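# Thread a bead onto the cord with two arms

## Task

Get at least one bead onto the cord so it sits on the cord itself, far enough from the plastic tips at either end, and stays there once the robot lets go.

## Robot and tools

Robot: two 6-joint arms with parallel grippers, left_arm and right_arm. In the scene frame the origin is on the table surface halfway between the arms, +x points out over the table, +y points toward left_arm, +z is up. Calibrated bases: left_arm at (-0.004, +0.381, 0) m, right_arm at (+0.038, -0.323, 0) m, each turned only slightly about z. Gripper poses in results (end_effector_position in metres, end_effector_quat_wxyz) are given in that arm's own base frame, not the scene frame, and may be wrong by a few cm. The position is the point between the finger pads, roughly 1 cm short of the tips. Fingers extend along the gripper's +z and separate along its y.

Row layout (used by execute_actions and move): one flat list of 14 numbers covering both arms, always all 14 even if one arm stays put. The first 7 are left_arm, the next 7 are right_arm. Within each arm the order is: shoulder, elbow, waist, wrist pitch, wrist yaw, wrist roll, then gripper opening. The six joint values are absolute target angles in radians (the same values shown in Joint positions), not offsets. Stated ranges: shoulder 0.000 to 3.142, elbow 0.000 to 3.142, waist -2.618 to 3.054, wrist pitch -1.571 to 1.571, wrist yaw -1.571 to 1.571, wrist roll -2.094 to 2.094. True ends can differ by up to 0.059 rad. A target more than 0.059 rad beyond a range end (and further out than the current angle) gets the call rejected; a target past the true end is clipped, and the result may print "joint sent to its limit". Opening is an absolute value from -1 (shut) to +1 (fully open, 0.094 m pad gap). To keep an arm or gripper unchanged, resend its current Joint targets and its current opening; a 0 means half-closed, not 'no change'.

execute_actions(actions, cameras): actions is a list of actions; each action is up to 15 rows, one row per 1/30 s step, and a short action repeats its final row until 15 steps are done. Each action lasts 0.5 s. An empty list just reports state and images. cameras selects images: omitted, null or ["all"] gives all, [] gives none; camera names are cam_head_left, cam_head_right, cam_high, cam_low, cam_left_wrist, cam_right_wrist (each 896x504).

move(target, speed, blend, opening_speed, blocking, cameras): target is one 14-number row or a list of up to 15 rows (all within 10 s total). Joints are interpolated together, so the gripper path is curved, with no obstacle avoidance. speed is rad/s for the joint travelling farthest (0.01 to 12.57, default 0.5), single value or one per target. blend (rad) rounds corners at intermediate targets. opening_speed (0.2 or more, scale units per second) ramps the gripper; use a low value near 0.2 to close gently. blocking=false returns after about 0.5 s while motion continues; a new move replaces the running one. The result adds a "move:" line: done, off_target (resting more than 0.035 rad from target), moving, held or fault, possibly limits=held. Done does not mean no contact.

wait(seconds 0 to 10): lets time pass holding last commands. stop(): brakes a running move. zoom_image(camera, region [x0,y0,x1,y1] pixels, max 504x504): enlarges part of that camera's latest image. read_manual(section="licences"): licence text only. finished_scene(scene): ends the current scene, irreversible; pass the current scene number (an empty execute_actions call reveals it).

Reading results: Joint positions and Joint velocities list each arm's joints in the row order above, then pad gap (m). Joint targets are what the joints are currently driven toward. grip_measured is the opening on the -1..1 scale; it may read a bit wide when empty and a bit narrow on a held part, and keeps following the command past contact, so it does not show touch. grip_effort_nm is motor effort (negative = closing), not pad force. Joint torques include gravity, have offsets, and the first three wrap at ±28 N m. "joint command not followed" means the clearance check altered some steps. MOTOR HOT appears at 75 °C; at 90 °C the arm folds and becomes idle, so avoid long stretched holds or pushing into unreachable poses.

Motion notes: joint speeds are limited and each step's target stays within 0.339 rad (waist, shoulder, elbow) or 2.2 rad (wrist joints) of the measured angle; targets implying a gripper jump over 200 mm are scaled back. Small moves may not start. Time keeps running while you write replies.

Avoid: dropping the cord or beads, releasing anything still moving, pushing anything off the table, fast impacts or hard presses, and any contact between the two arms (including one gripper closing on the other's fingers), which can end the task. A bead is small and round, so close slowly; the cord is thin and may need a firm grip near, but not on, its plastic tip. Stray objects may be nudged occasionally; check the cameras before finishing.

Each tool is called after ">>>" in YAML: its name, and indented under it one key for each argument.

## Session

>>> execute_actions:
  actions: []

Scene clock: 0.00 s.
left_arm: end_effector_position=(+0.3498, -0.1057, +0.3030) grip_measured=+1.000 grip_effort_nm=n/a end_effector_quat_wxyz=(+0.509, +0.129, +0.845, -0.106) | right_arm: end_effector_position=(+0.3281, +0.2271, +0.3888) grip_measured=+1.000 grip_effort_nm=n/a end_effector_quat_wxyz=(+0.655, +0.035, +0.750, +0.088)
Joint names: [shoulder, elbow, waist, wrist pitch, wrist yaw, wrist roll]
Joint positions: left_arm=[1.104 1.117 -0.249 -0.493 0.096 -0.004 0.094] | right_arm=[1.282 1.254 0.944 -0.164 0.848 0.325 0.094]
Joint velocities: within noise
Joint torques (N m): no reading
Heat: left arm: 30 °C; right arm: 27 °C.
Joint targets: left_arm=[1.094 1.132 -0.249 -0.485 0.098 -0.005] | right_arm=[1.272 1.267 0.944 -0.163 0.852 0.323]
Tool commands: left_gripper/opening=+1.0 right_gripper/opening=+1.0

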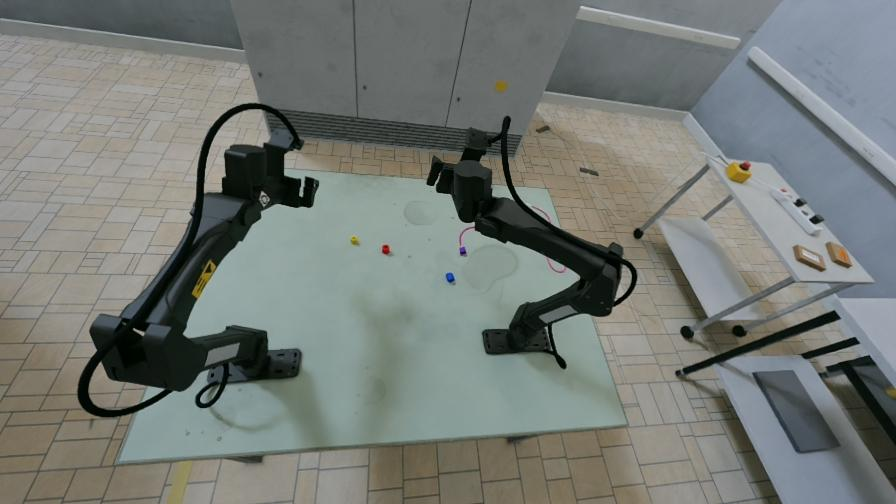

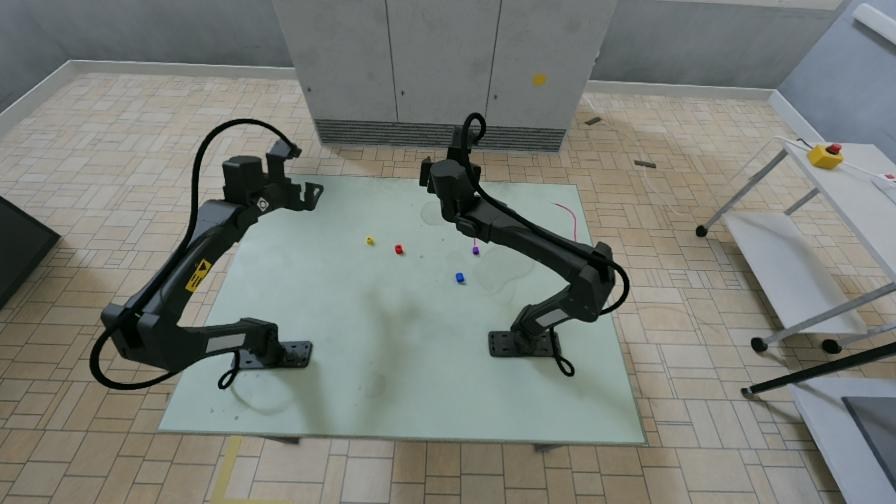

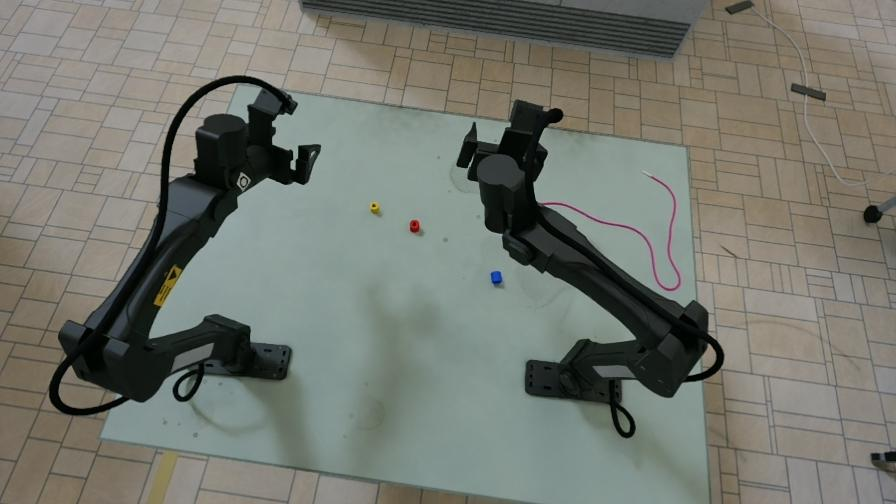

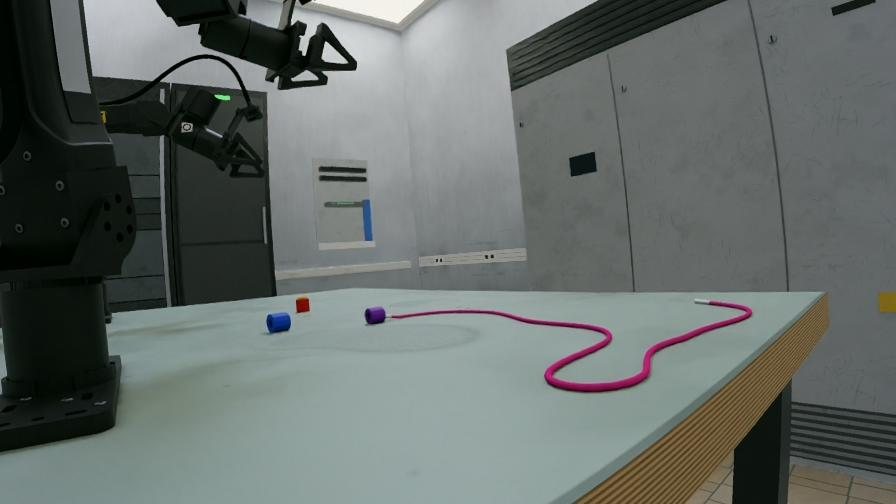

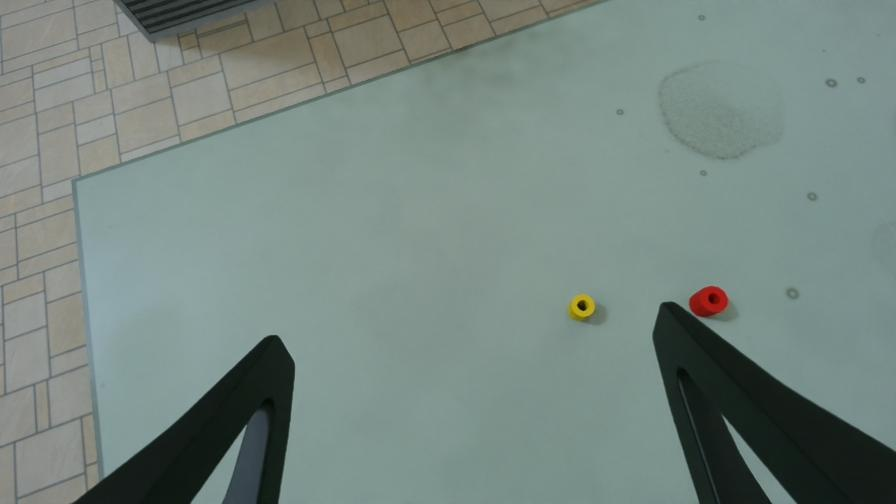

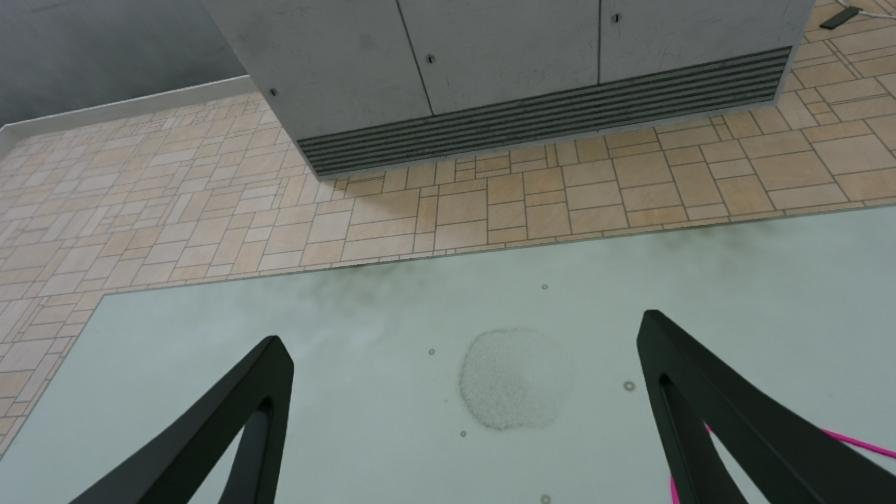

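>>> zoom_image:
  camera: "cam_low"
  region: [250, 270, 450, 390]

>>> zoom_image:
  camera: "cam_left_wrist"
  region: [540, 260, 780, 360]

>>> zoom_image:
  camera: "cam_high"
  region: [350, 140, 550, 300]

>>> zoom_image:
  camera: "cam_high"
  region: [530, 150, 710, 300]

Scaled by 2.520 (camera's finer frame: 1280x720).

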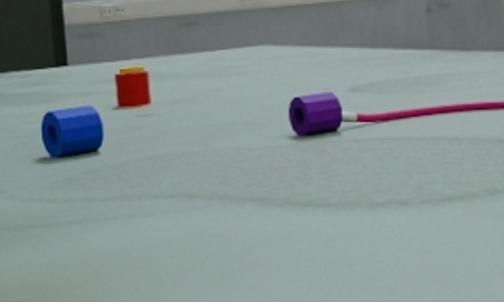

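Scaled by 2.100 (camera's finer frame: 1280x720).

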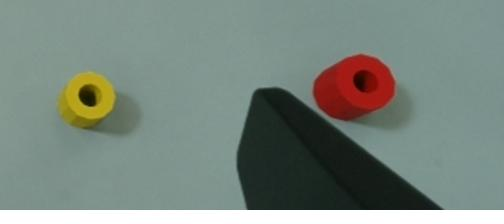

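Scaled by 2.520 (camera's finer frame: 1280x720).

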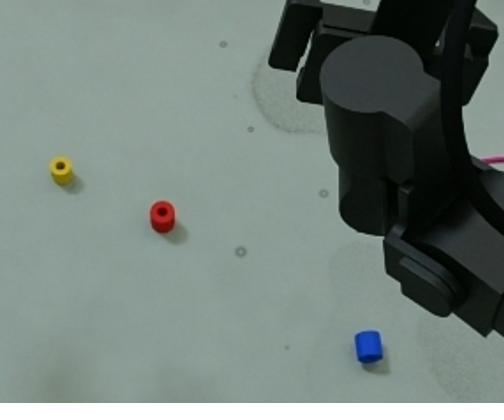

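Scaled by 2.800 (camera's finer frame: 1280x720).

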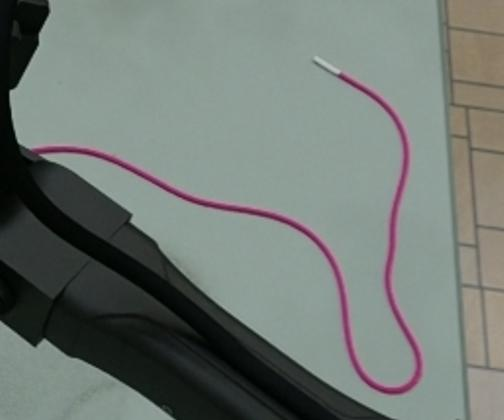

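>>> move:
  target: [1.104, 1.117, -0.249, -0.493, 0.096, -0.004, 1.0, 1.158, 0.760, 0.373, -0.432, 0.0, 0.0, 1.0]
  speed: 0.8

Scene clock: 180.13 s.
left_arm: end_effector_position=(+0.3492, -0.1055, +0.3018) grip_measured=+1.000 grip_effort_nm=0.002 end_effector_quat_wxyz=(+0.506, +0.129, +0.846, -0.106) | right_arm: end_effector_position=(+0.3100, +0.1235, +0.1342) grip_measured=+1.000 grip_effort_nm=-0.027 end_effector_quat_wxyz=(+0.348, -0.173, +0.919, +0.065)
Joint positions: left_arm=[1.104 1.117 -0.249 -0.499 0.096 -0.004 0.094] | right_arm=[1.185 0.775 0.38 -0.437 0.007 0.006 0.094]
Joint torques (N m): left_arm=[-2.55 6.3 -0.01 1.54 0 -0.01] | right_arm=[-5.61 5.98 -0.59 1.31 -0.08 -0.05]
Heat: left arm: 33 °C; right arm: 33 °C.
Joint targets: left_arm=[1.104 1.117 -0.249 -0.493 0.096 -0.004] | right_arm=[1.158 0.760 0.373 -0.432 0.000 0.000]
move: done
cam_left_wrist: T_world_to_cam=[[-0.383722, -0.921164, -0.064913, 0.0607954], [-0.860921, 0.382281, -0.335672, 0.468164], [0.334024, -0.0729197, -0.93974, 0.272396], [0, 0, 0, 1]] pos_world=[0.335394, -0.103105, 0.417077]
cam_right_wrist: T_world_to_cam=[[0.289976, -0.954796, -0.0654154, 0.0386819], [-0.956217, -0.291875, 0.0214195, 0.354816], [-0.0395443, 0.0563402, -0.997628, 0.255085], [0, 0, 0, 1]] pos_world=[0.338151, 0.126124, 0.24941]

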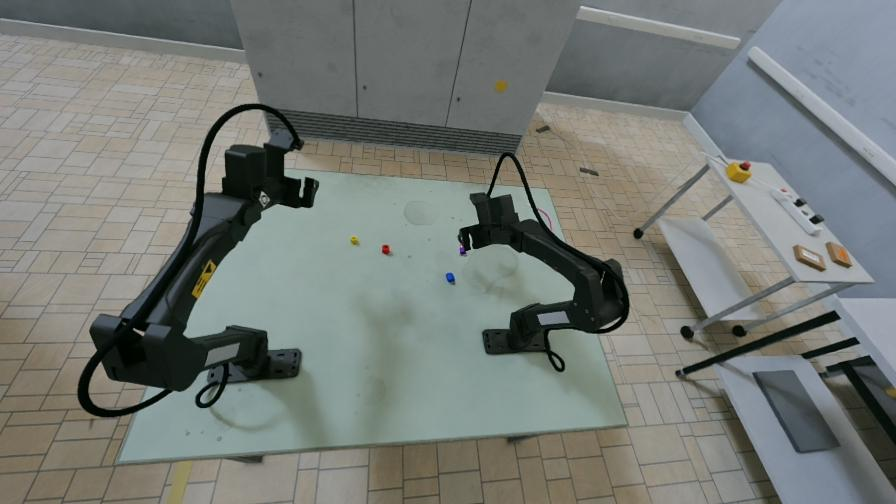

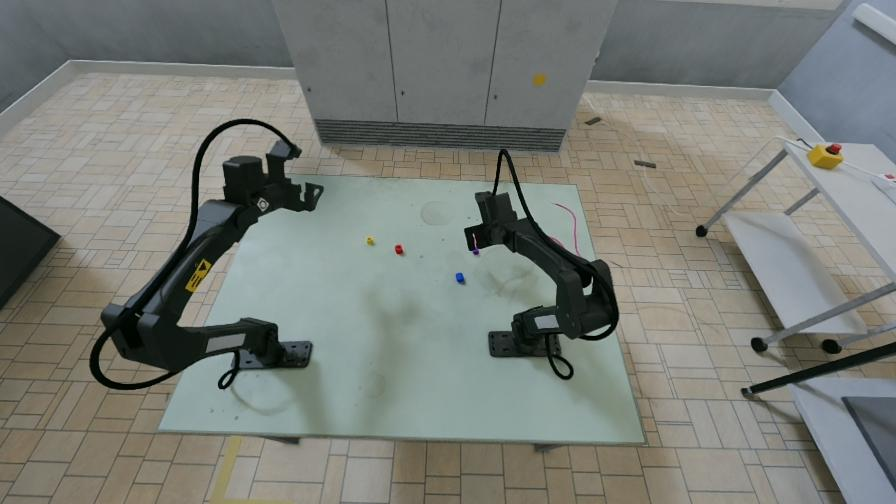

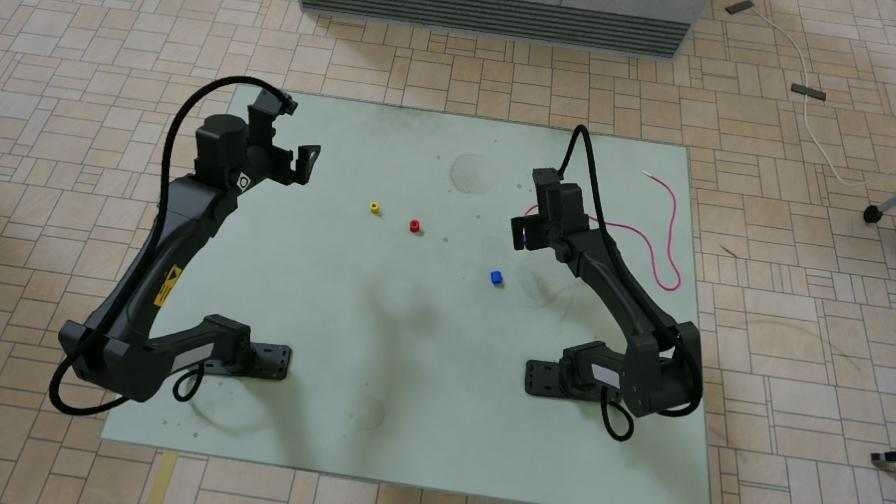

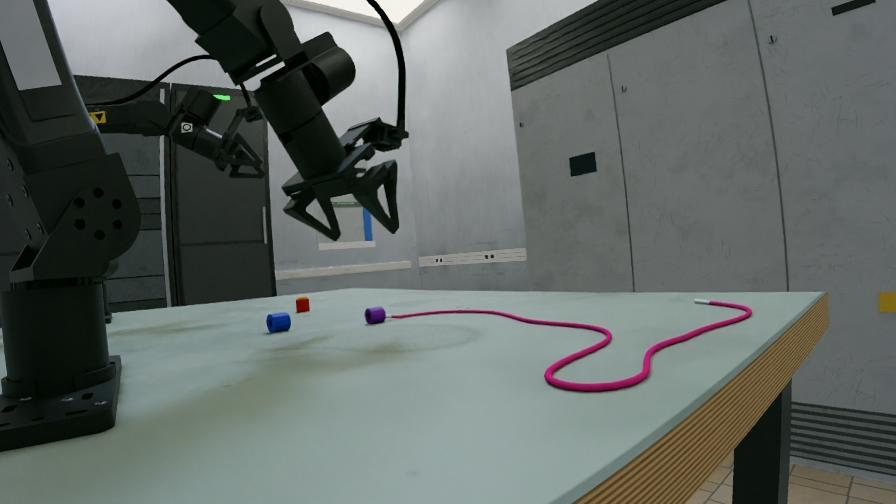

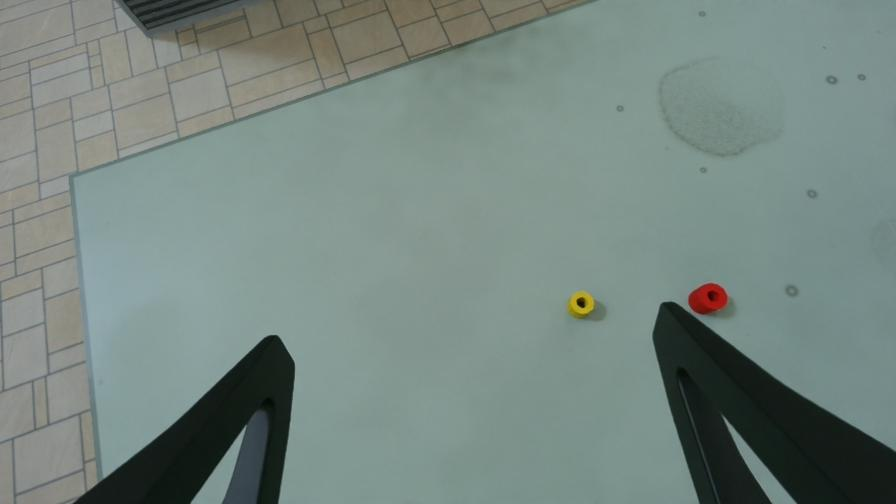

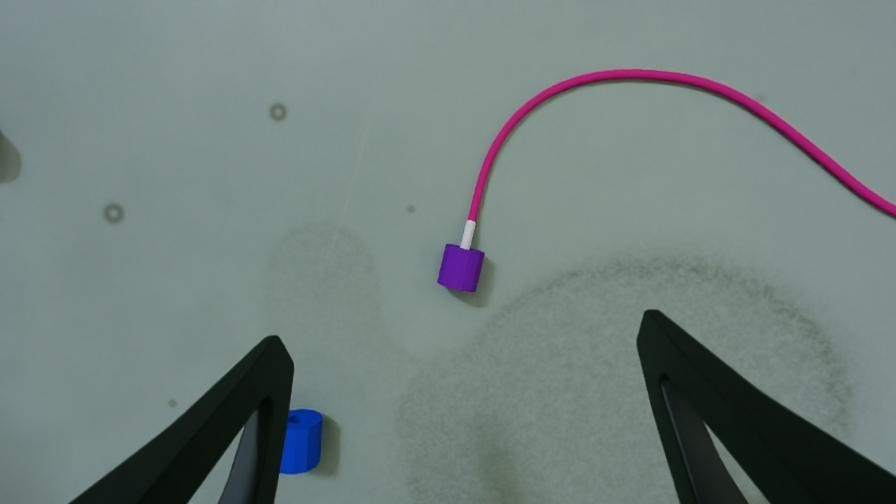

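>>> zoom_image:
  camera: "cam_right_wrist"
  region: [380, 170, 560, 320]

>>> zoom_image:
  camera: "cam_low"
  region: [330, 280, 450, 350]

Scaled by 2.800 (camera's finer frame: 1280x720).

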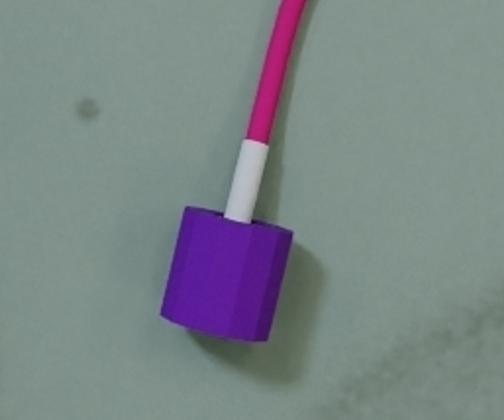

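Scaled by 4.200 (camera's finer frame: 1280x720).

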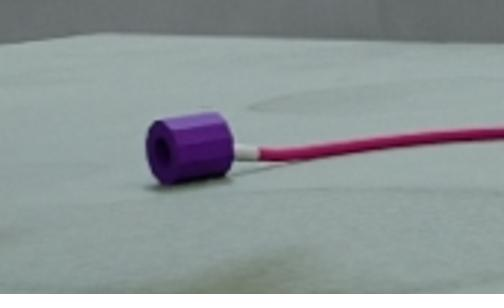

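>>> move:
  target: [1.104, 1.117, -0.249, -0.493, 0.096, -0.004, 1.0, 1.741, 1.188, 0.4257, -1.0103, 0.0, 0.345, -0.766]
  speed: 0.6
  opening_speed: 1.5

Scene clock: 298.17 s.
left_arm: end_effector_position=(+0.3491, -0.1055, +0.3017) grip_measured=+1.000 grip_effort_nm=0.002 end_effector_quat_wxyz=(+0.506, +0.129, +0.846, -0.106) | right_arm: end_effector_position=(+0.2702, +0.1202, +0.0448) grip_measured=-0.763 grip_effort_nm=-0.188 end_effector_quat_wxyz=(-0.007, -0.040, +0.999, -0.004)
Joint positions: left_arm=[1.104 1.117 -0.249 -0.5 0.096 -0.004 0.094] | right_arm=[1.733 1.145 0.417 -0.998 0.003 0.338 0.011]
Joint torques (N m): left_arm=[-2.56 6.31 0.01 1.54 0.01 -0.01] | right_arm=[-6.61 9.02 0.7 -0.15 -0.05 0.07]
Heat: left arm: 31 °C; right arm: 29 °C.
Joint targets: left_arm=[1.104 1.117 -0.249 -0.493 0.096 -0.004] | right_arm=[1.741 1.188 0.426 -1.010 0.000 0.345]
move: off_target (right_arm); right_arm: the elbow is farthest, 0.043 rad from its target
cam_left_wrist: T_world_to_cam=[[-0.383732, -0.921166, -0.0648371, 0.0607603], [-0.861078, 0.382298, -0.33525, 0.468009], [0.333608, -0.0728161, -0.939896, 0.272517], [0, 0, 0, 1]] pos_world=[0.335395, -0.103105, 0.416977]
cam_right_wrist: T_world_to_cam=[[-0.0216374, -0.999721, 0.00952123, 0.127495], [-0.727852, 0.0222806, 0.685373, 0.188397], [-0.685393, 0.00789964, -0.72813, 0.332756], [0, 0, 0, 1]] pos_world=[0.367953, 0.120633, 0.111954]

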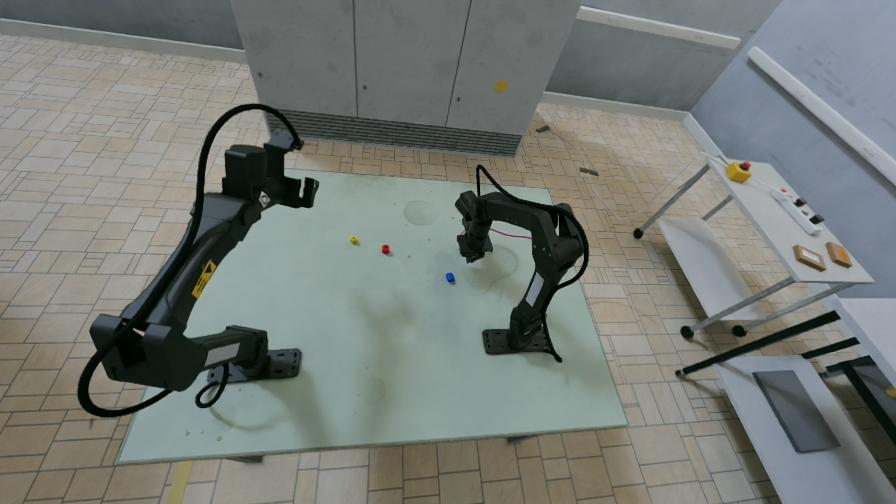

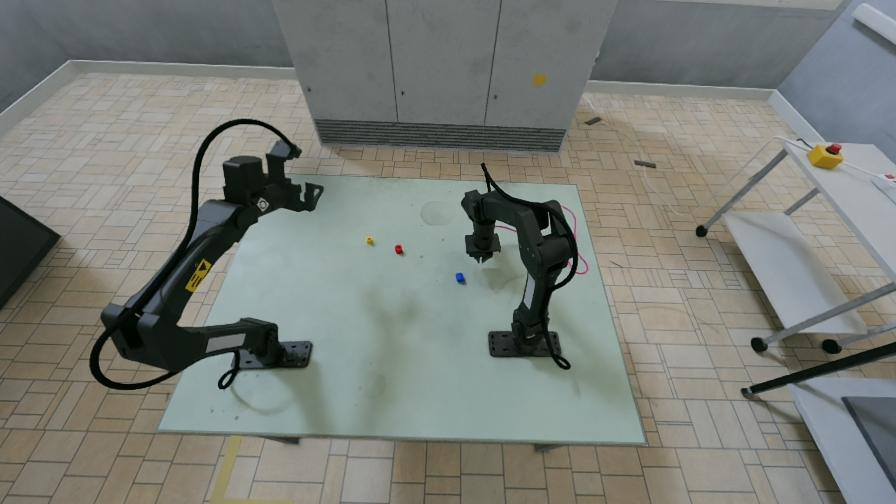

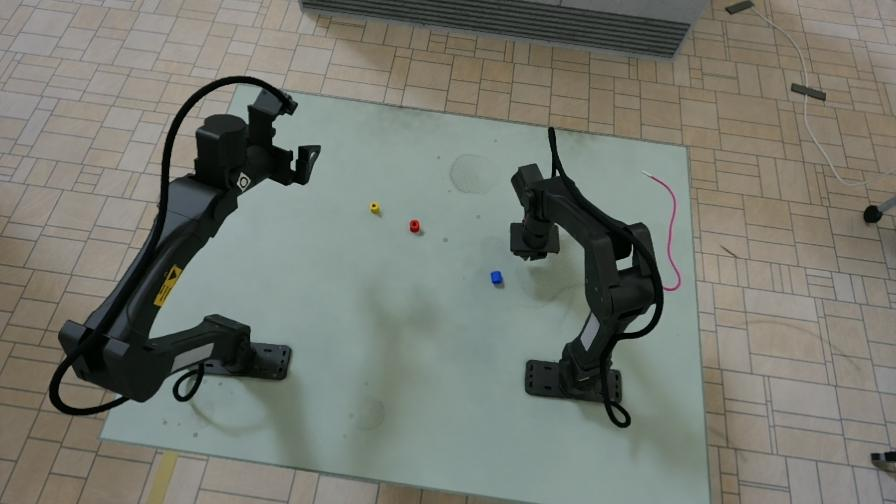

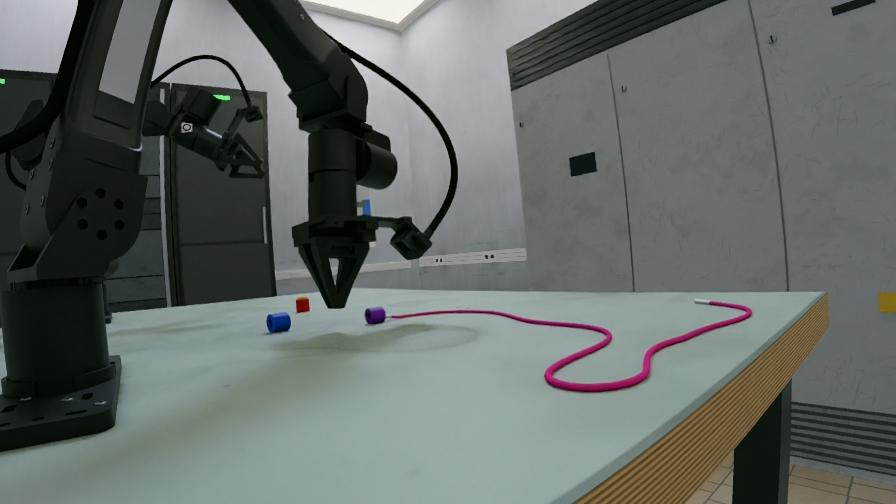

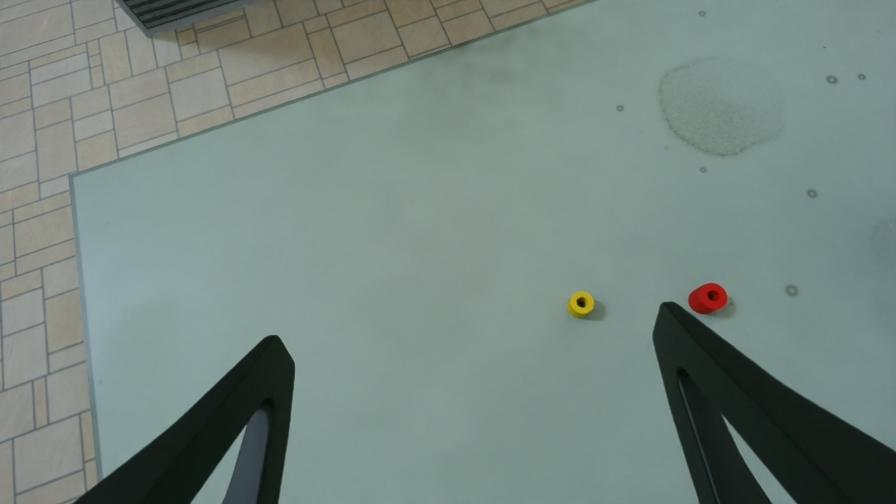

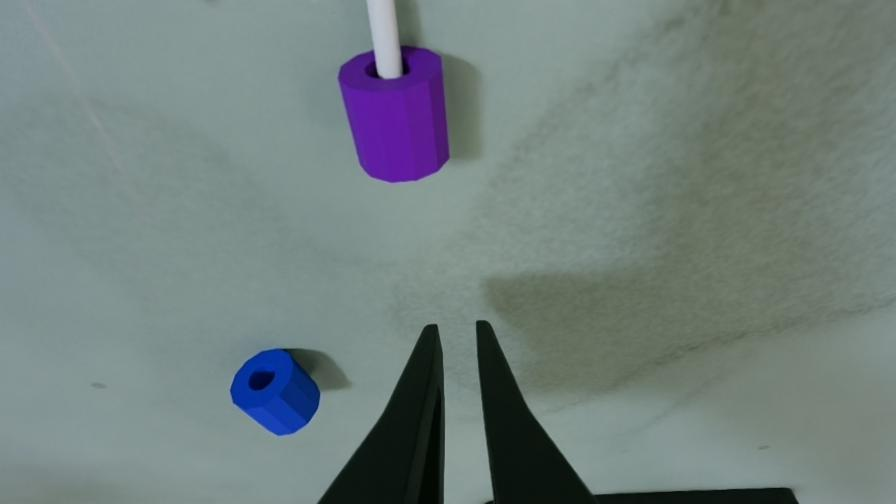

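>>> zoom_image:
  camera: "cam_low"
  region: [240, 260, 440, 360]

>>> zoom_image:
  camera: "cam_right_wrist"
  region: [200, 0, 600, 400]

Scaled by 2.520 (camera's finer frame: 1280x720).

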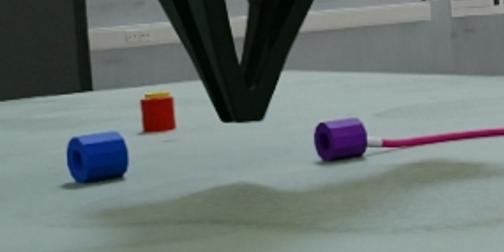

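Scaled by 1.260 (camera's finer frame: 1280x720).

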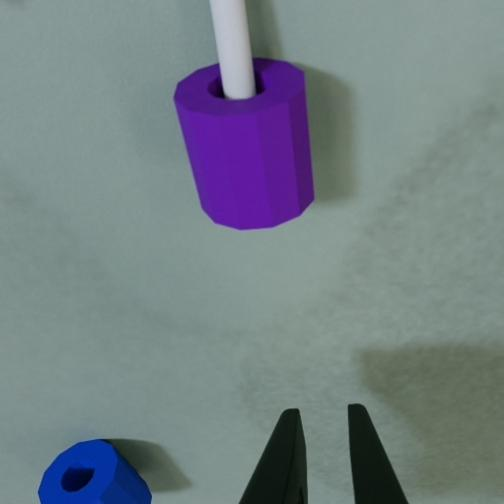

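>>> move:
  target: [1.104, 1.117, -0.249, -0.493, 0.096, -0.004, 1.0, 1.754, 1.161, 0.426, -0.970, 0.0, 0.345, -0.766]
  speed: 0.1
  cameras: ["cam_low", "cam_right_wrist"]

>>> zoom_image:
  camera: "cam_low"
  region: [240, 260, 440, 360]

Scene clock: 429.97 s.
left_arm: end_effector_position=(+0.3491, -0.1055, +0.3017) grip_measured=+1.000 grip_effort_nm=-0.007 end_effector_quat_wxyz=(+0.506, +0.129, +0.846, -0.106) | right_arm: end_effector_position=(+0.2701, +0.1204, +0.0426) grip_measured=-0.763 grip_effort_nm=-0.178 end_effector_quat_wxyz=(-0.009, -0.039, +0.999, -0.005)
Joint positions: left_arm=[1.104 1.117 -0.249 -0.5 0.096 -0.004 0.094] | right_arm=[1.741 1.145 0.418 -0.996 0.003 0.339 0.011]
Joint torques (N m): left_arm=[-2.55 6.31 0.02 1.54 0 -0.01] | right_arm=[-6.3 6.89 0.73 0.21 -0.04 0.09]
Heat: left arm: 31 °C; right arm: 28 °C.
Joint targets: left_arm=[1.104 1.117 -0.249 -0.493 0.096 -0.004] | right_arm=[1.754 1.161 0.426 -0.970 0.000 0.345]
move: done
cam_right_wrist: T_world_to_cam=[[-0.0219423, -0.999692, 0.0116045, 0.127715], [-0.724138, 0.0238949, 0.689241, 0.188557], [-0.689306, 0.00672029, -0.724439, 0.33211], [0, 0, 0, 1]] pos_world=[0.368269, 0.120938, 0.10915]

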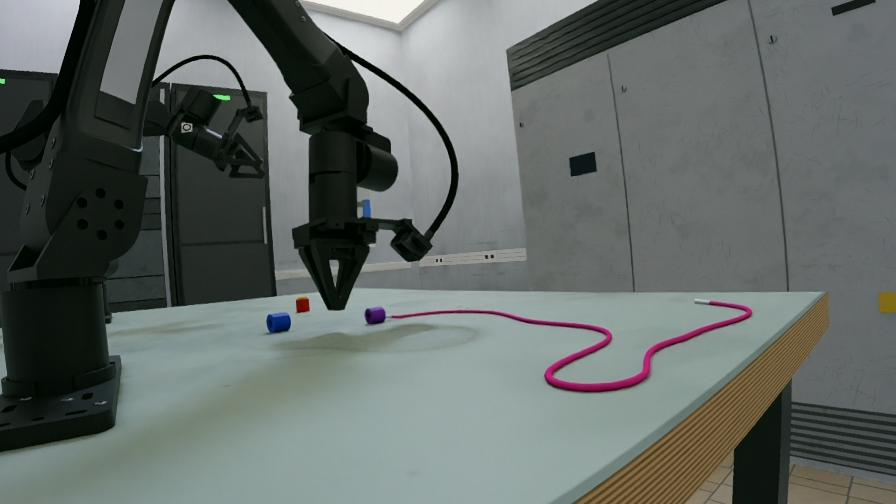

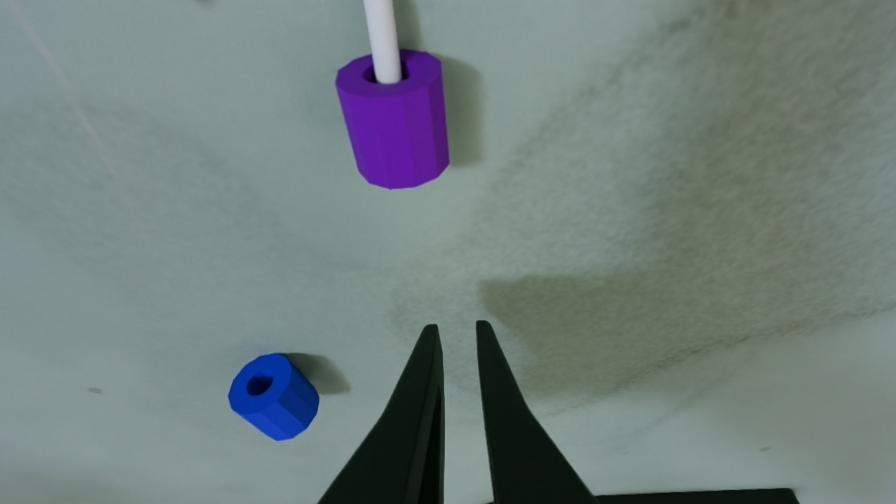

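Scaled by 2.520 (camera's finer frame: 1280x720).

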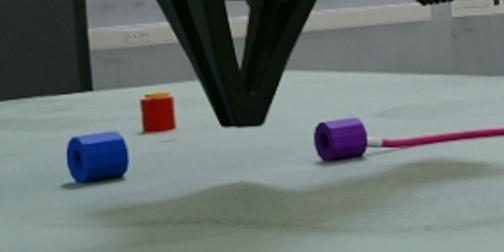

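>>> move:
  target: [1.104, 1.117, -0.249, -0.493, 0.096, -0.004, 1.0, 1.772, 1.090, 0.426, -0.921, 0.0, 0.345, -0.766]
  speed: 0.1
  cameras: ["cam_low", "cam_right_wrist"]

>>> zoom_image:
  camera: "cam_low"
  region: [240, 260, 440, 360]

Scene clock: 464.33 s.
left_arm: end_effector_position=(+0.3491, -0.1055, +0.3017) grip_measured=+1.000 grip_effort_nm=0.002 end_effector_quat_wxyz=(+0.506, +0.129, +0.846, -0.106) | right_arm: end_effector_position=(+0.2675, +0.1193, +0.0284) grip_measured=-0.763 grip_effort_nm=-0.188 end_effector_quat_wxyz=(-0.013, -0.039, +0.999, -0.007)
Joint positions: left_arm=[1.104 1.117 -0.249 -0.5 0.096 -0.004 0.094] | right_arm=[1.759 1.106 0.418 -0.947 0.002 0.339 0.011]
Joint torques (N m): left_arm=[-2.56 6.3 -0.01 1.54 0.01 -0.01] | right_arm=[-6.35 4.3 0.76 0.27 -0.04 0.09]
Heat: left arm: 31 °C; right arm: 27 °C.
Joint targets: left_arm=[1.104 1.117 -0.249 -0.493 0.096 -0.004] | right_arm=[1.772 1.090 0.426 -0.921 0.000 0.345]
move: done
cam_right_wrist: T_world_to_cam=[[-0.0218031, -0.999649, 0.0150403, 0.126575], [-0.718452, 0.0261279, 0.695086, 0.194518], [-0.695235, 0.00434933, -0.718769, 0.321737], [0, 0, 0, 1]] pos_world=[0.366194, 0.120048, 0.094144]

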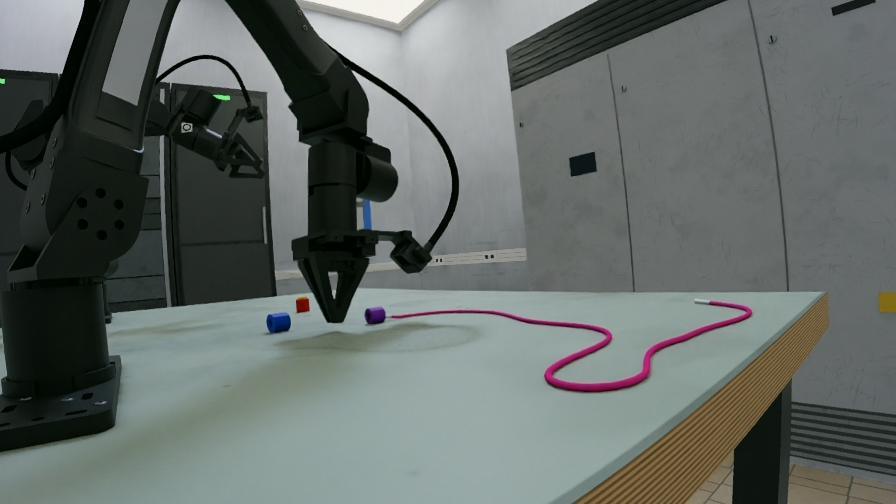

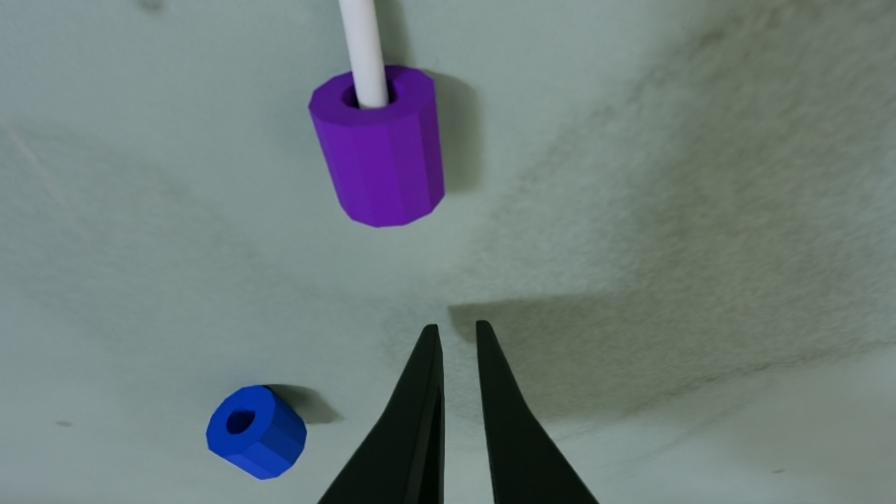

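Scaled by 2.520 (camera's finer frame: 1280x720).

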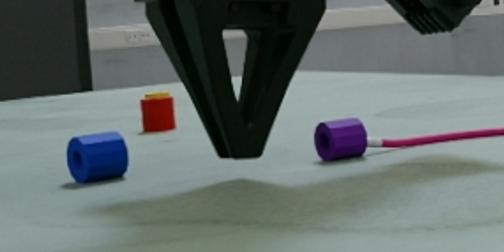

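>>> move:
  target: [1.104, 1.117, -0.249, -0.493, 0.096, -0.004, 1.0, 1.772, 1.090, 0.455, -0.892, 0.0, 0.403, -0.766]
  speed: 0.1
  cameras: ["cam_low", "cam_right_wrist"]

>>> zoom_image:
  camera: "cam_low"
  region: [290, 270, 410, 350]

>>> zoom_image:
  camera: "cam_right_wrist"
  region: [280, 40, 560, 400]

Scene clock: 580.03 s.
left_arm: end_effector_position=(+0.3491, -0.1055, +0.3017) grip_measured=+1.000 grip_effort_nm=-0.002 end_effector_quat_wxyz=(+0.506, +0.129, +0.846, -0.106) | right_arm: end_effector_position=(+0.2705, +0.1302, +0.0283) grip_measured=-0.763 grip_effort_nm=-0.178 end_effector_quat_wxyz=(+0.000, -0.025, +1.000, -0.001)
Joint positions: left_arm=[1.104 1.117 -0.249 -0.5 0.096 -0.004 0.094] | right_arm=[1.759 1.106 0.447 -0.918 0.002 0.396 0.011]
Joint torques (N m): left_arm=[-2.58 6.31 -0.01 1.54 0.01 -0.01] | right_arm=[-6.42 4.38 0.7 0.28 -0.05 0.08]
Heat: left arm: 31 °C; right arm: 26 °C.
Joint targets: left_arm=[1.104 1.117 -0.249 -0.493 0.096 -0.004] | right_arm=[1.772 1.090 0.455 -0.892 0.000 0.403]
move: done
cam_right_wrist: T_world_to_cam=[[-0.0498299, -0.998755, 0.00212824, 0.145321], [-0.736112, 0.0381661, 0.675783, 0.200179], [-0.675023, 0.0321076, -0.737098, 0.315083], [0, 0, 0, 1]] pos_world=[0.367284, 0.127383, 0.0966603]

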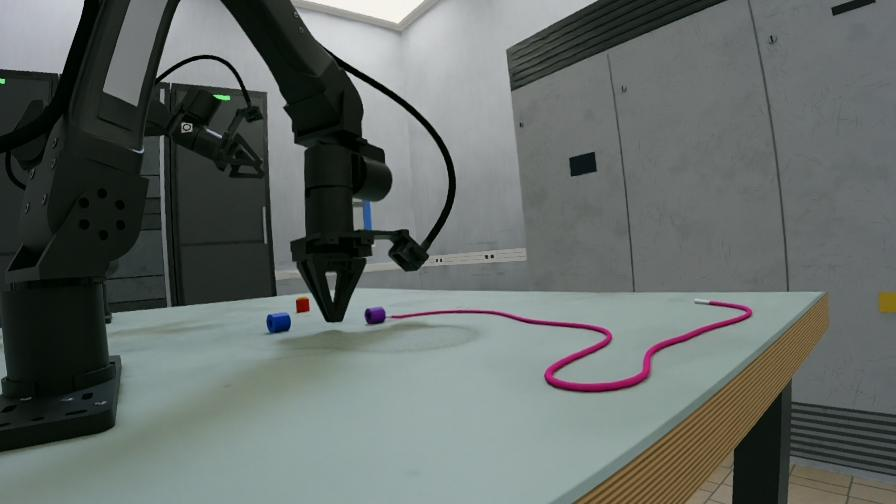

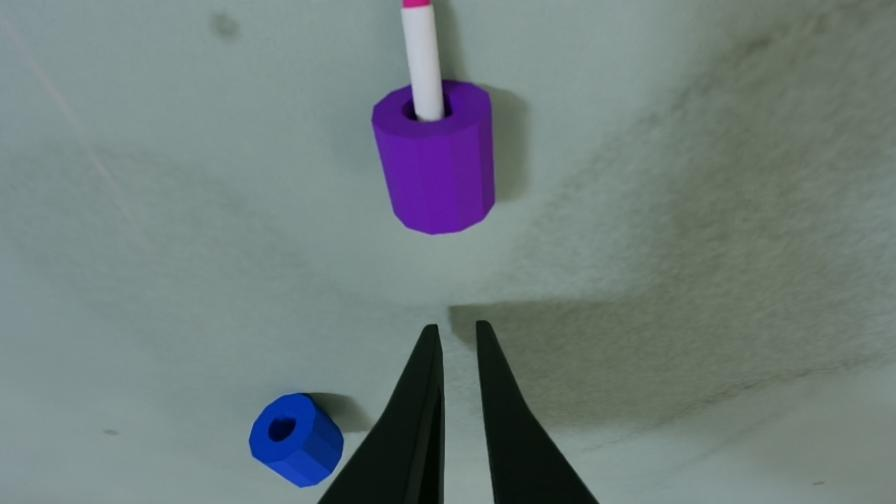

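Scaled by 4.200 (camera's finer frame: 1280x720).

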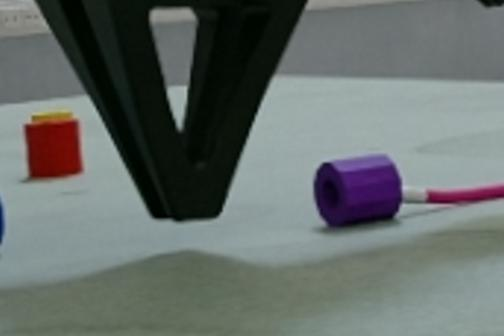

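Scaled by 1.400 (camera's finer frame: 1280x720).

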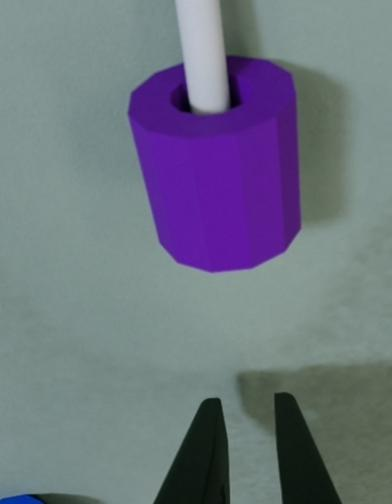

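>>> move:
  target:
    - [1.104, 1.117, -0.249, -0.493, 0.096, -0.004, 1.0, 1.772, 1.140, 0.455, -0.895, 0.0, 0.403, -0.766]
    - [1.104, 1.117, -0.249, -0.493, 0.096, -0.004, 1.0, 1.8525, 1.237, 0.410, -0.938, 0.0, 0.360, -0.766]
  speed: 0.12
  cameras: ["cam_low", "cam_right_wrist"]

>>> zoom_image:
  camera: "cam_low"
  region: [290, 270, 410, 350]

Scene clock: 627.43 s.
left_arm: end_effector_position=(+0.3491, -0.1055, +0.3017) grip_measured=+1.000 grip_effort_nm=0.007 end_effector_quat_wxyz=(+0.506, +0.129, +0.846, -0.106) | right_arm: end_effector_position=(+0.2952, +0.1319, +0.0269) grip_measured=-0.763 grip_effort_nm=-0.183 end_effector_quat_wxyz=(+0.003, -0.027, +1.000, +0.000)
Joint positions: left_arm=[1.104 1.117 -0.249 -0.5 0.096 -0.004 0.094] | right_arm=[1.837 1.198 0.418 -0.926 0.002 0.364 0.011]
Joint torques (N m): left_arm=[-2.55 6.3 0.01 1.54 0 -0.01] | right_arm=[-6.99 8.61 -0.66 -0.09 -0.02 -0.03]
Heat: left arm: 31 °C; right arm: 26 °C.
Joint targets: left_arm=[1.104 1.117 -0.249 -0.493 0.096 -0.004] | right_arm=[1.853 1.237 0.410 -0.938 0.000 0.360]
move: off_target (right_arm); right_arm: the elbow is farthest, 0.039 rad from its target
cam_right_wrist: T_world_to_cam=[[-0.0468261, -0.998902, -0.00108344, 0.147479], [-0.74008, 0.0339647, 0.671661, 0.221092], [-0.670887, 0.0322531, -0.740858, 0.32962], [0, 0, 0, 1]] pos_world=[0.39167, 0.129177, 0.0958629]

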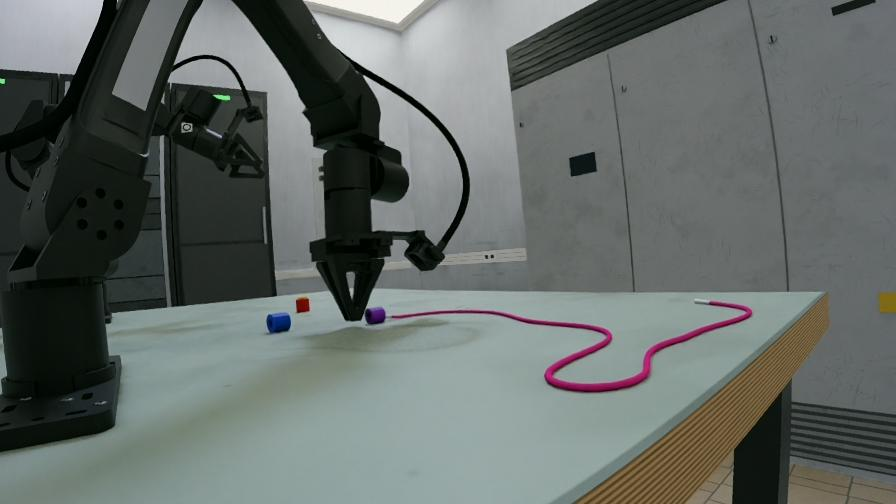

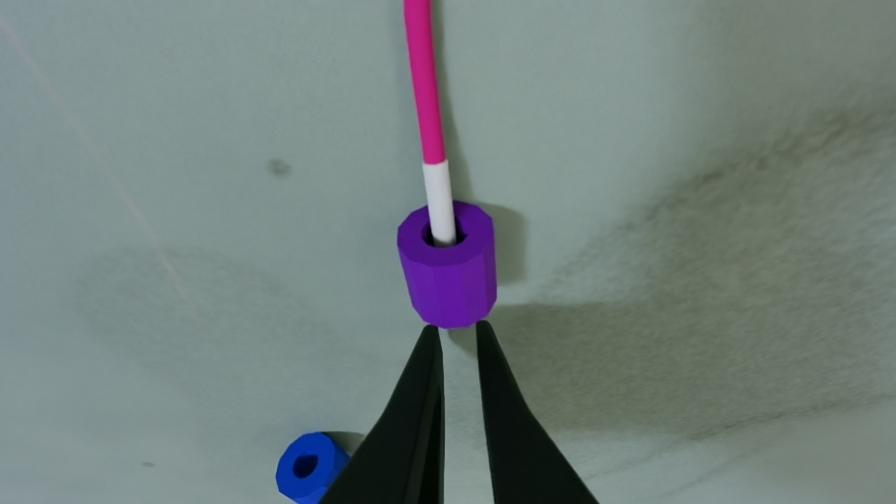

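Scaled by 4.200 (camera's finer frame: 1280x720).

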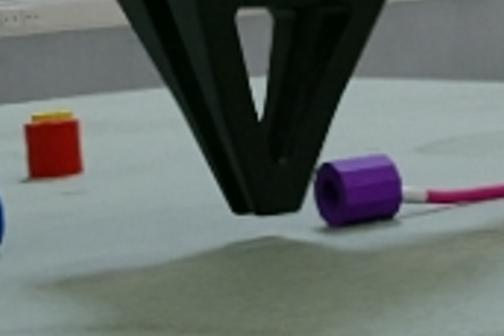

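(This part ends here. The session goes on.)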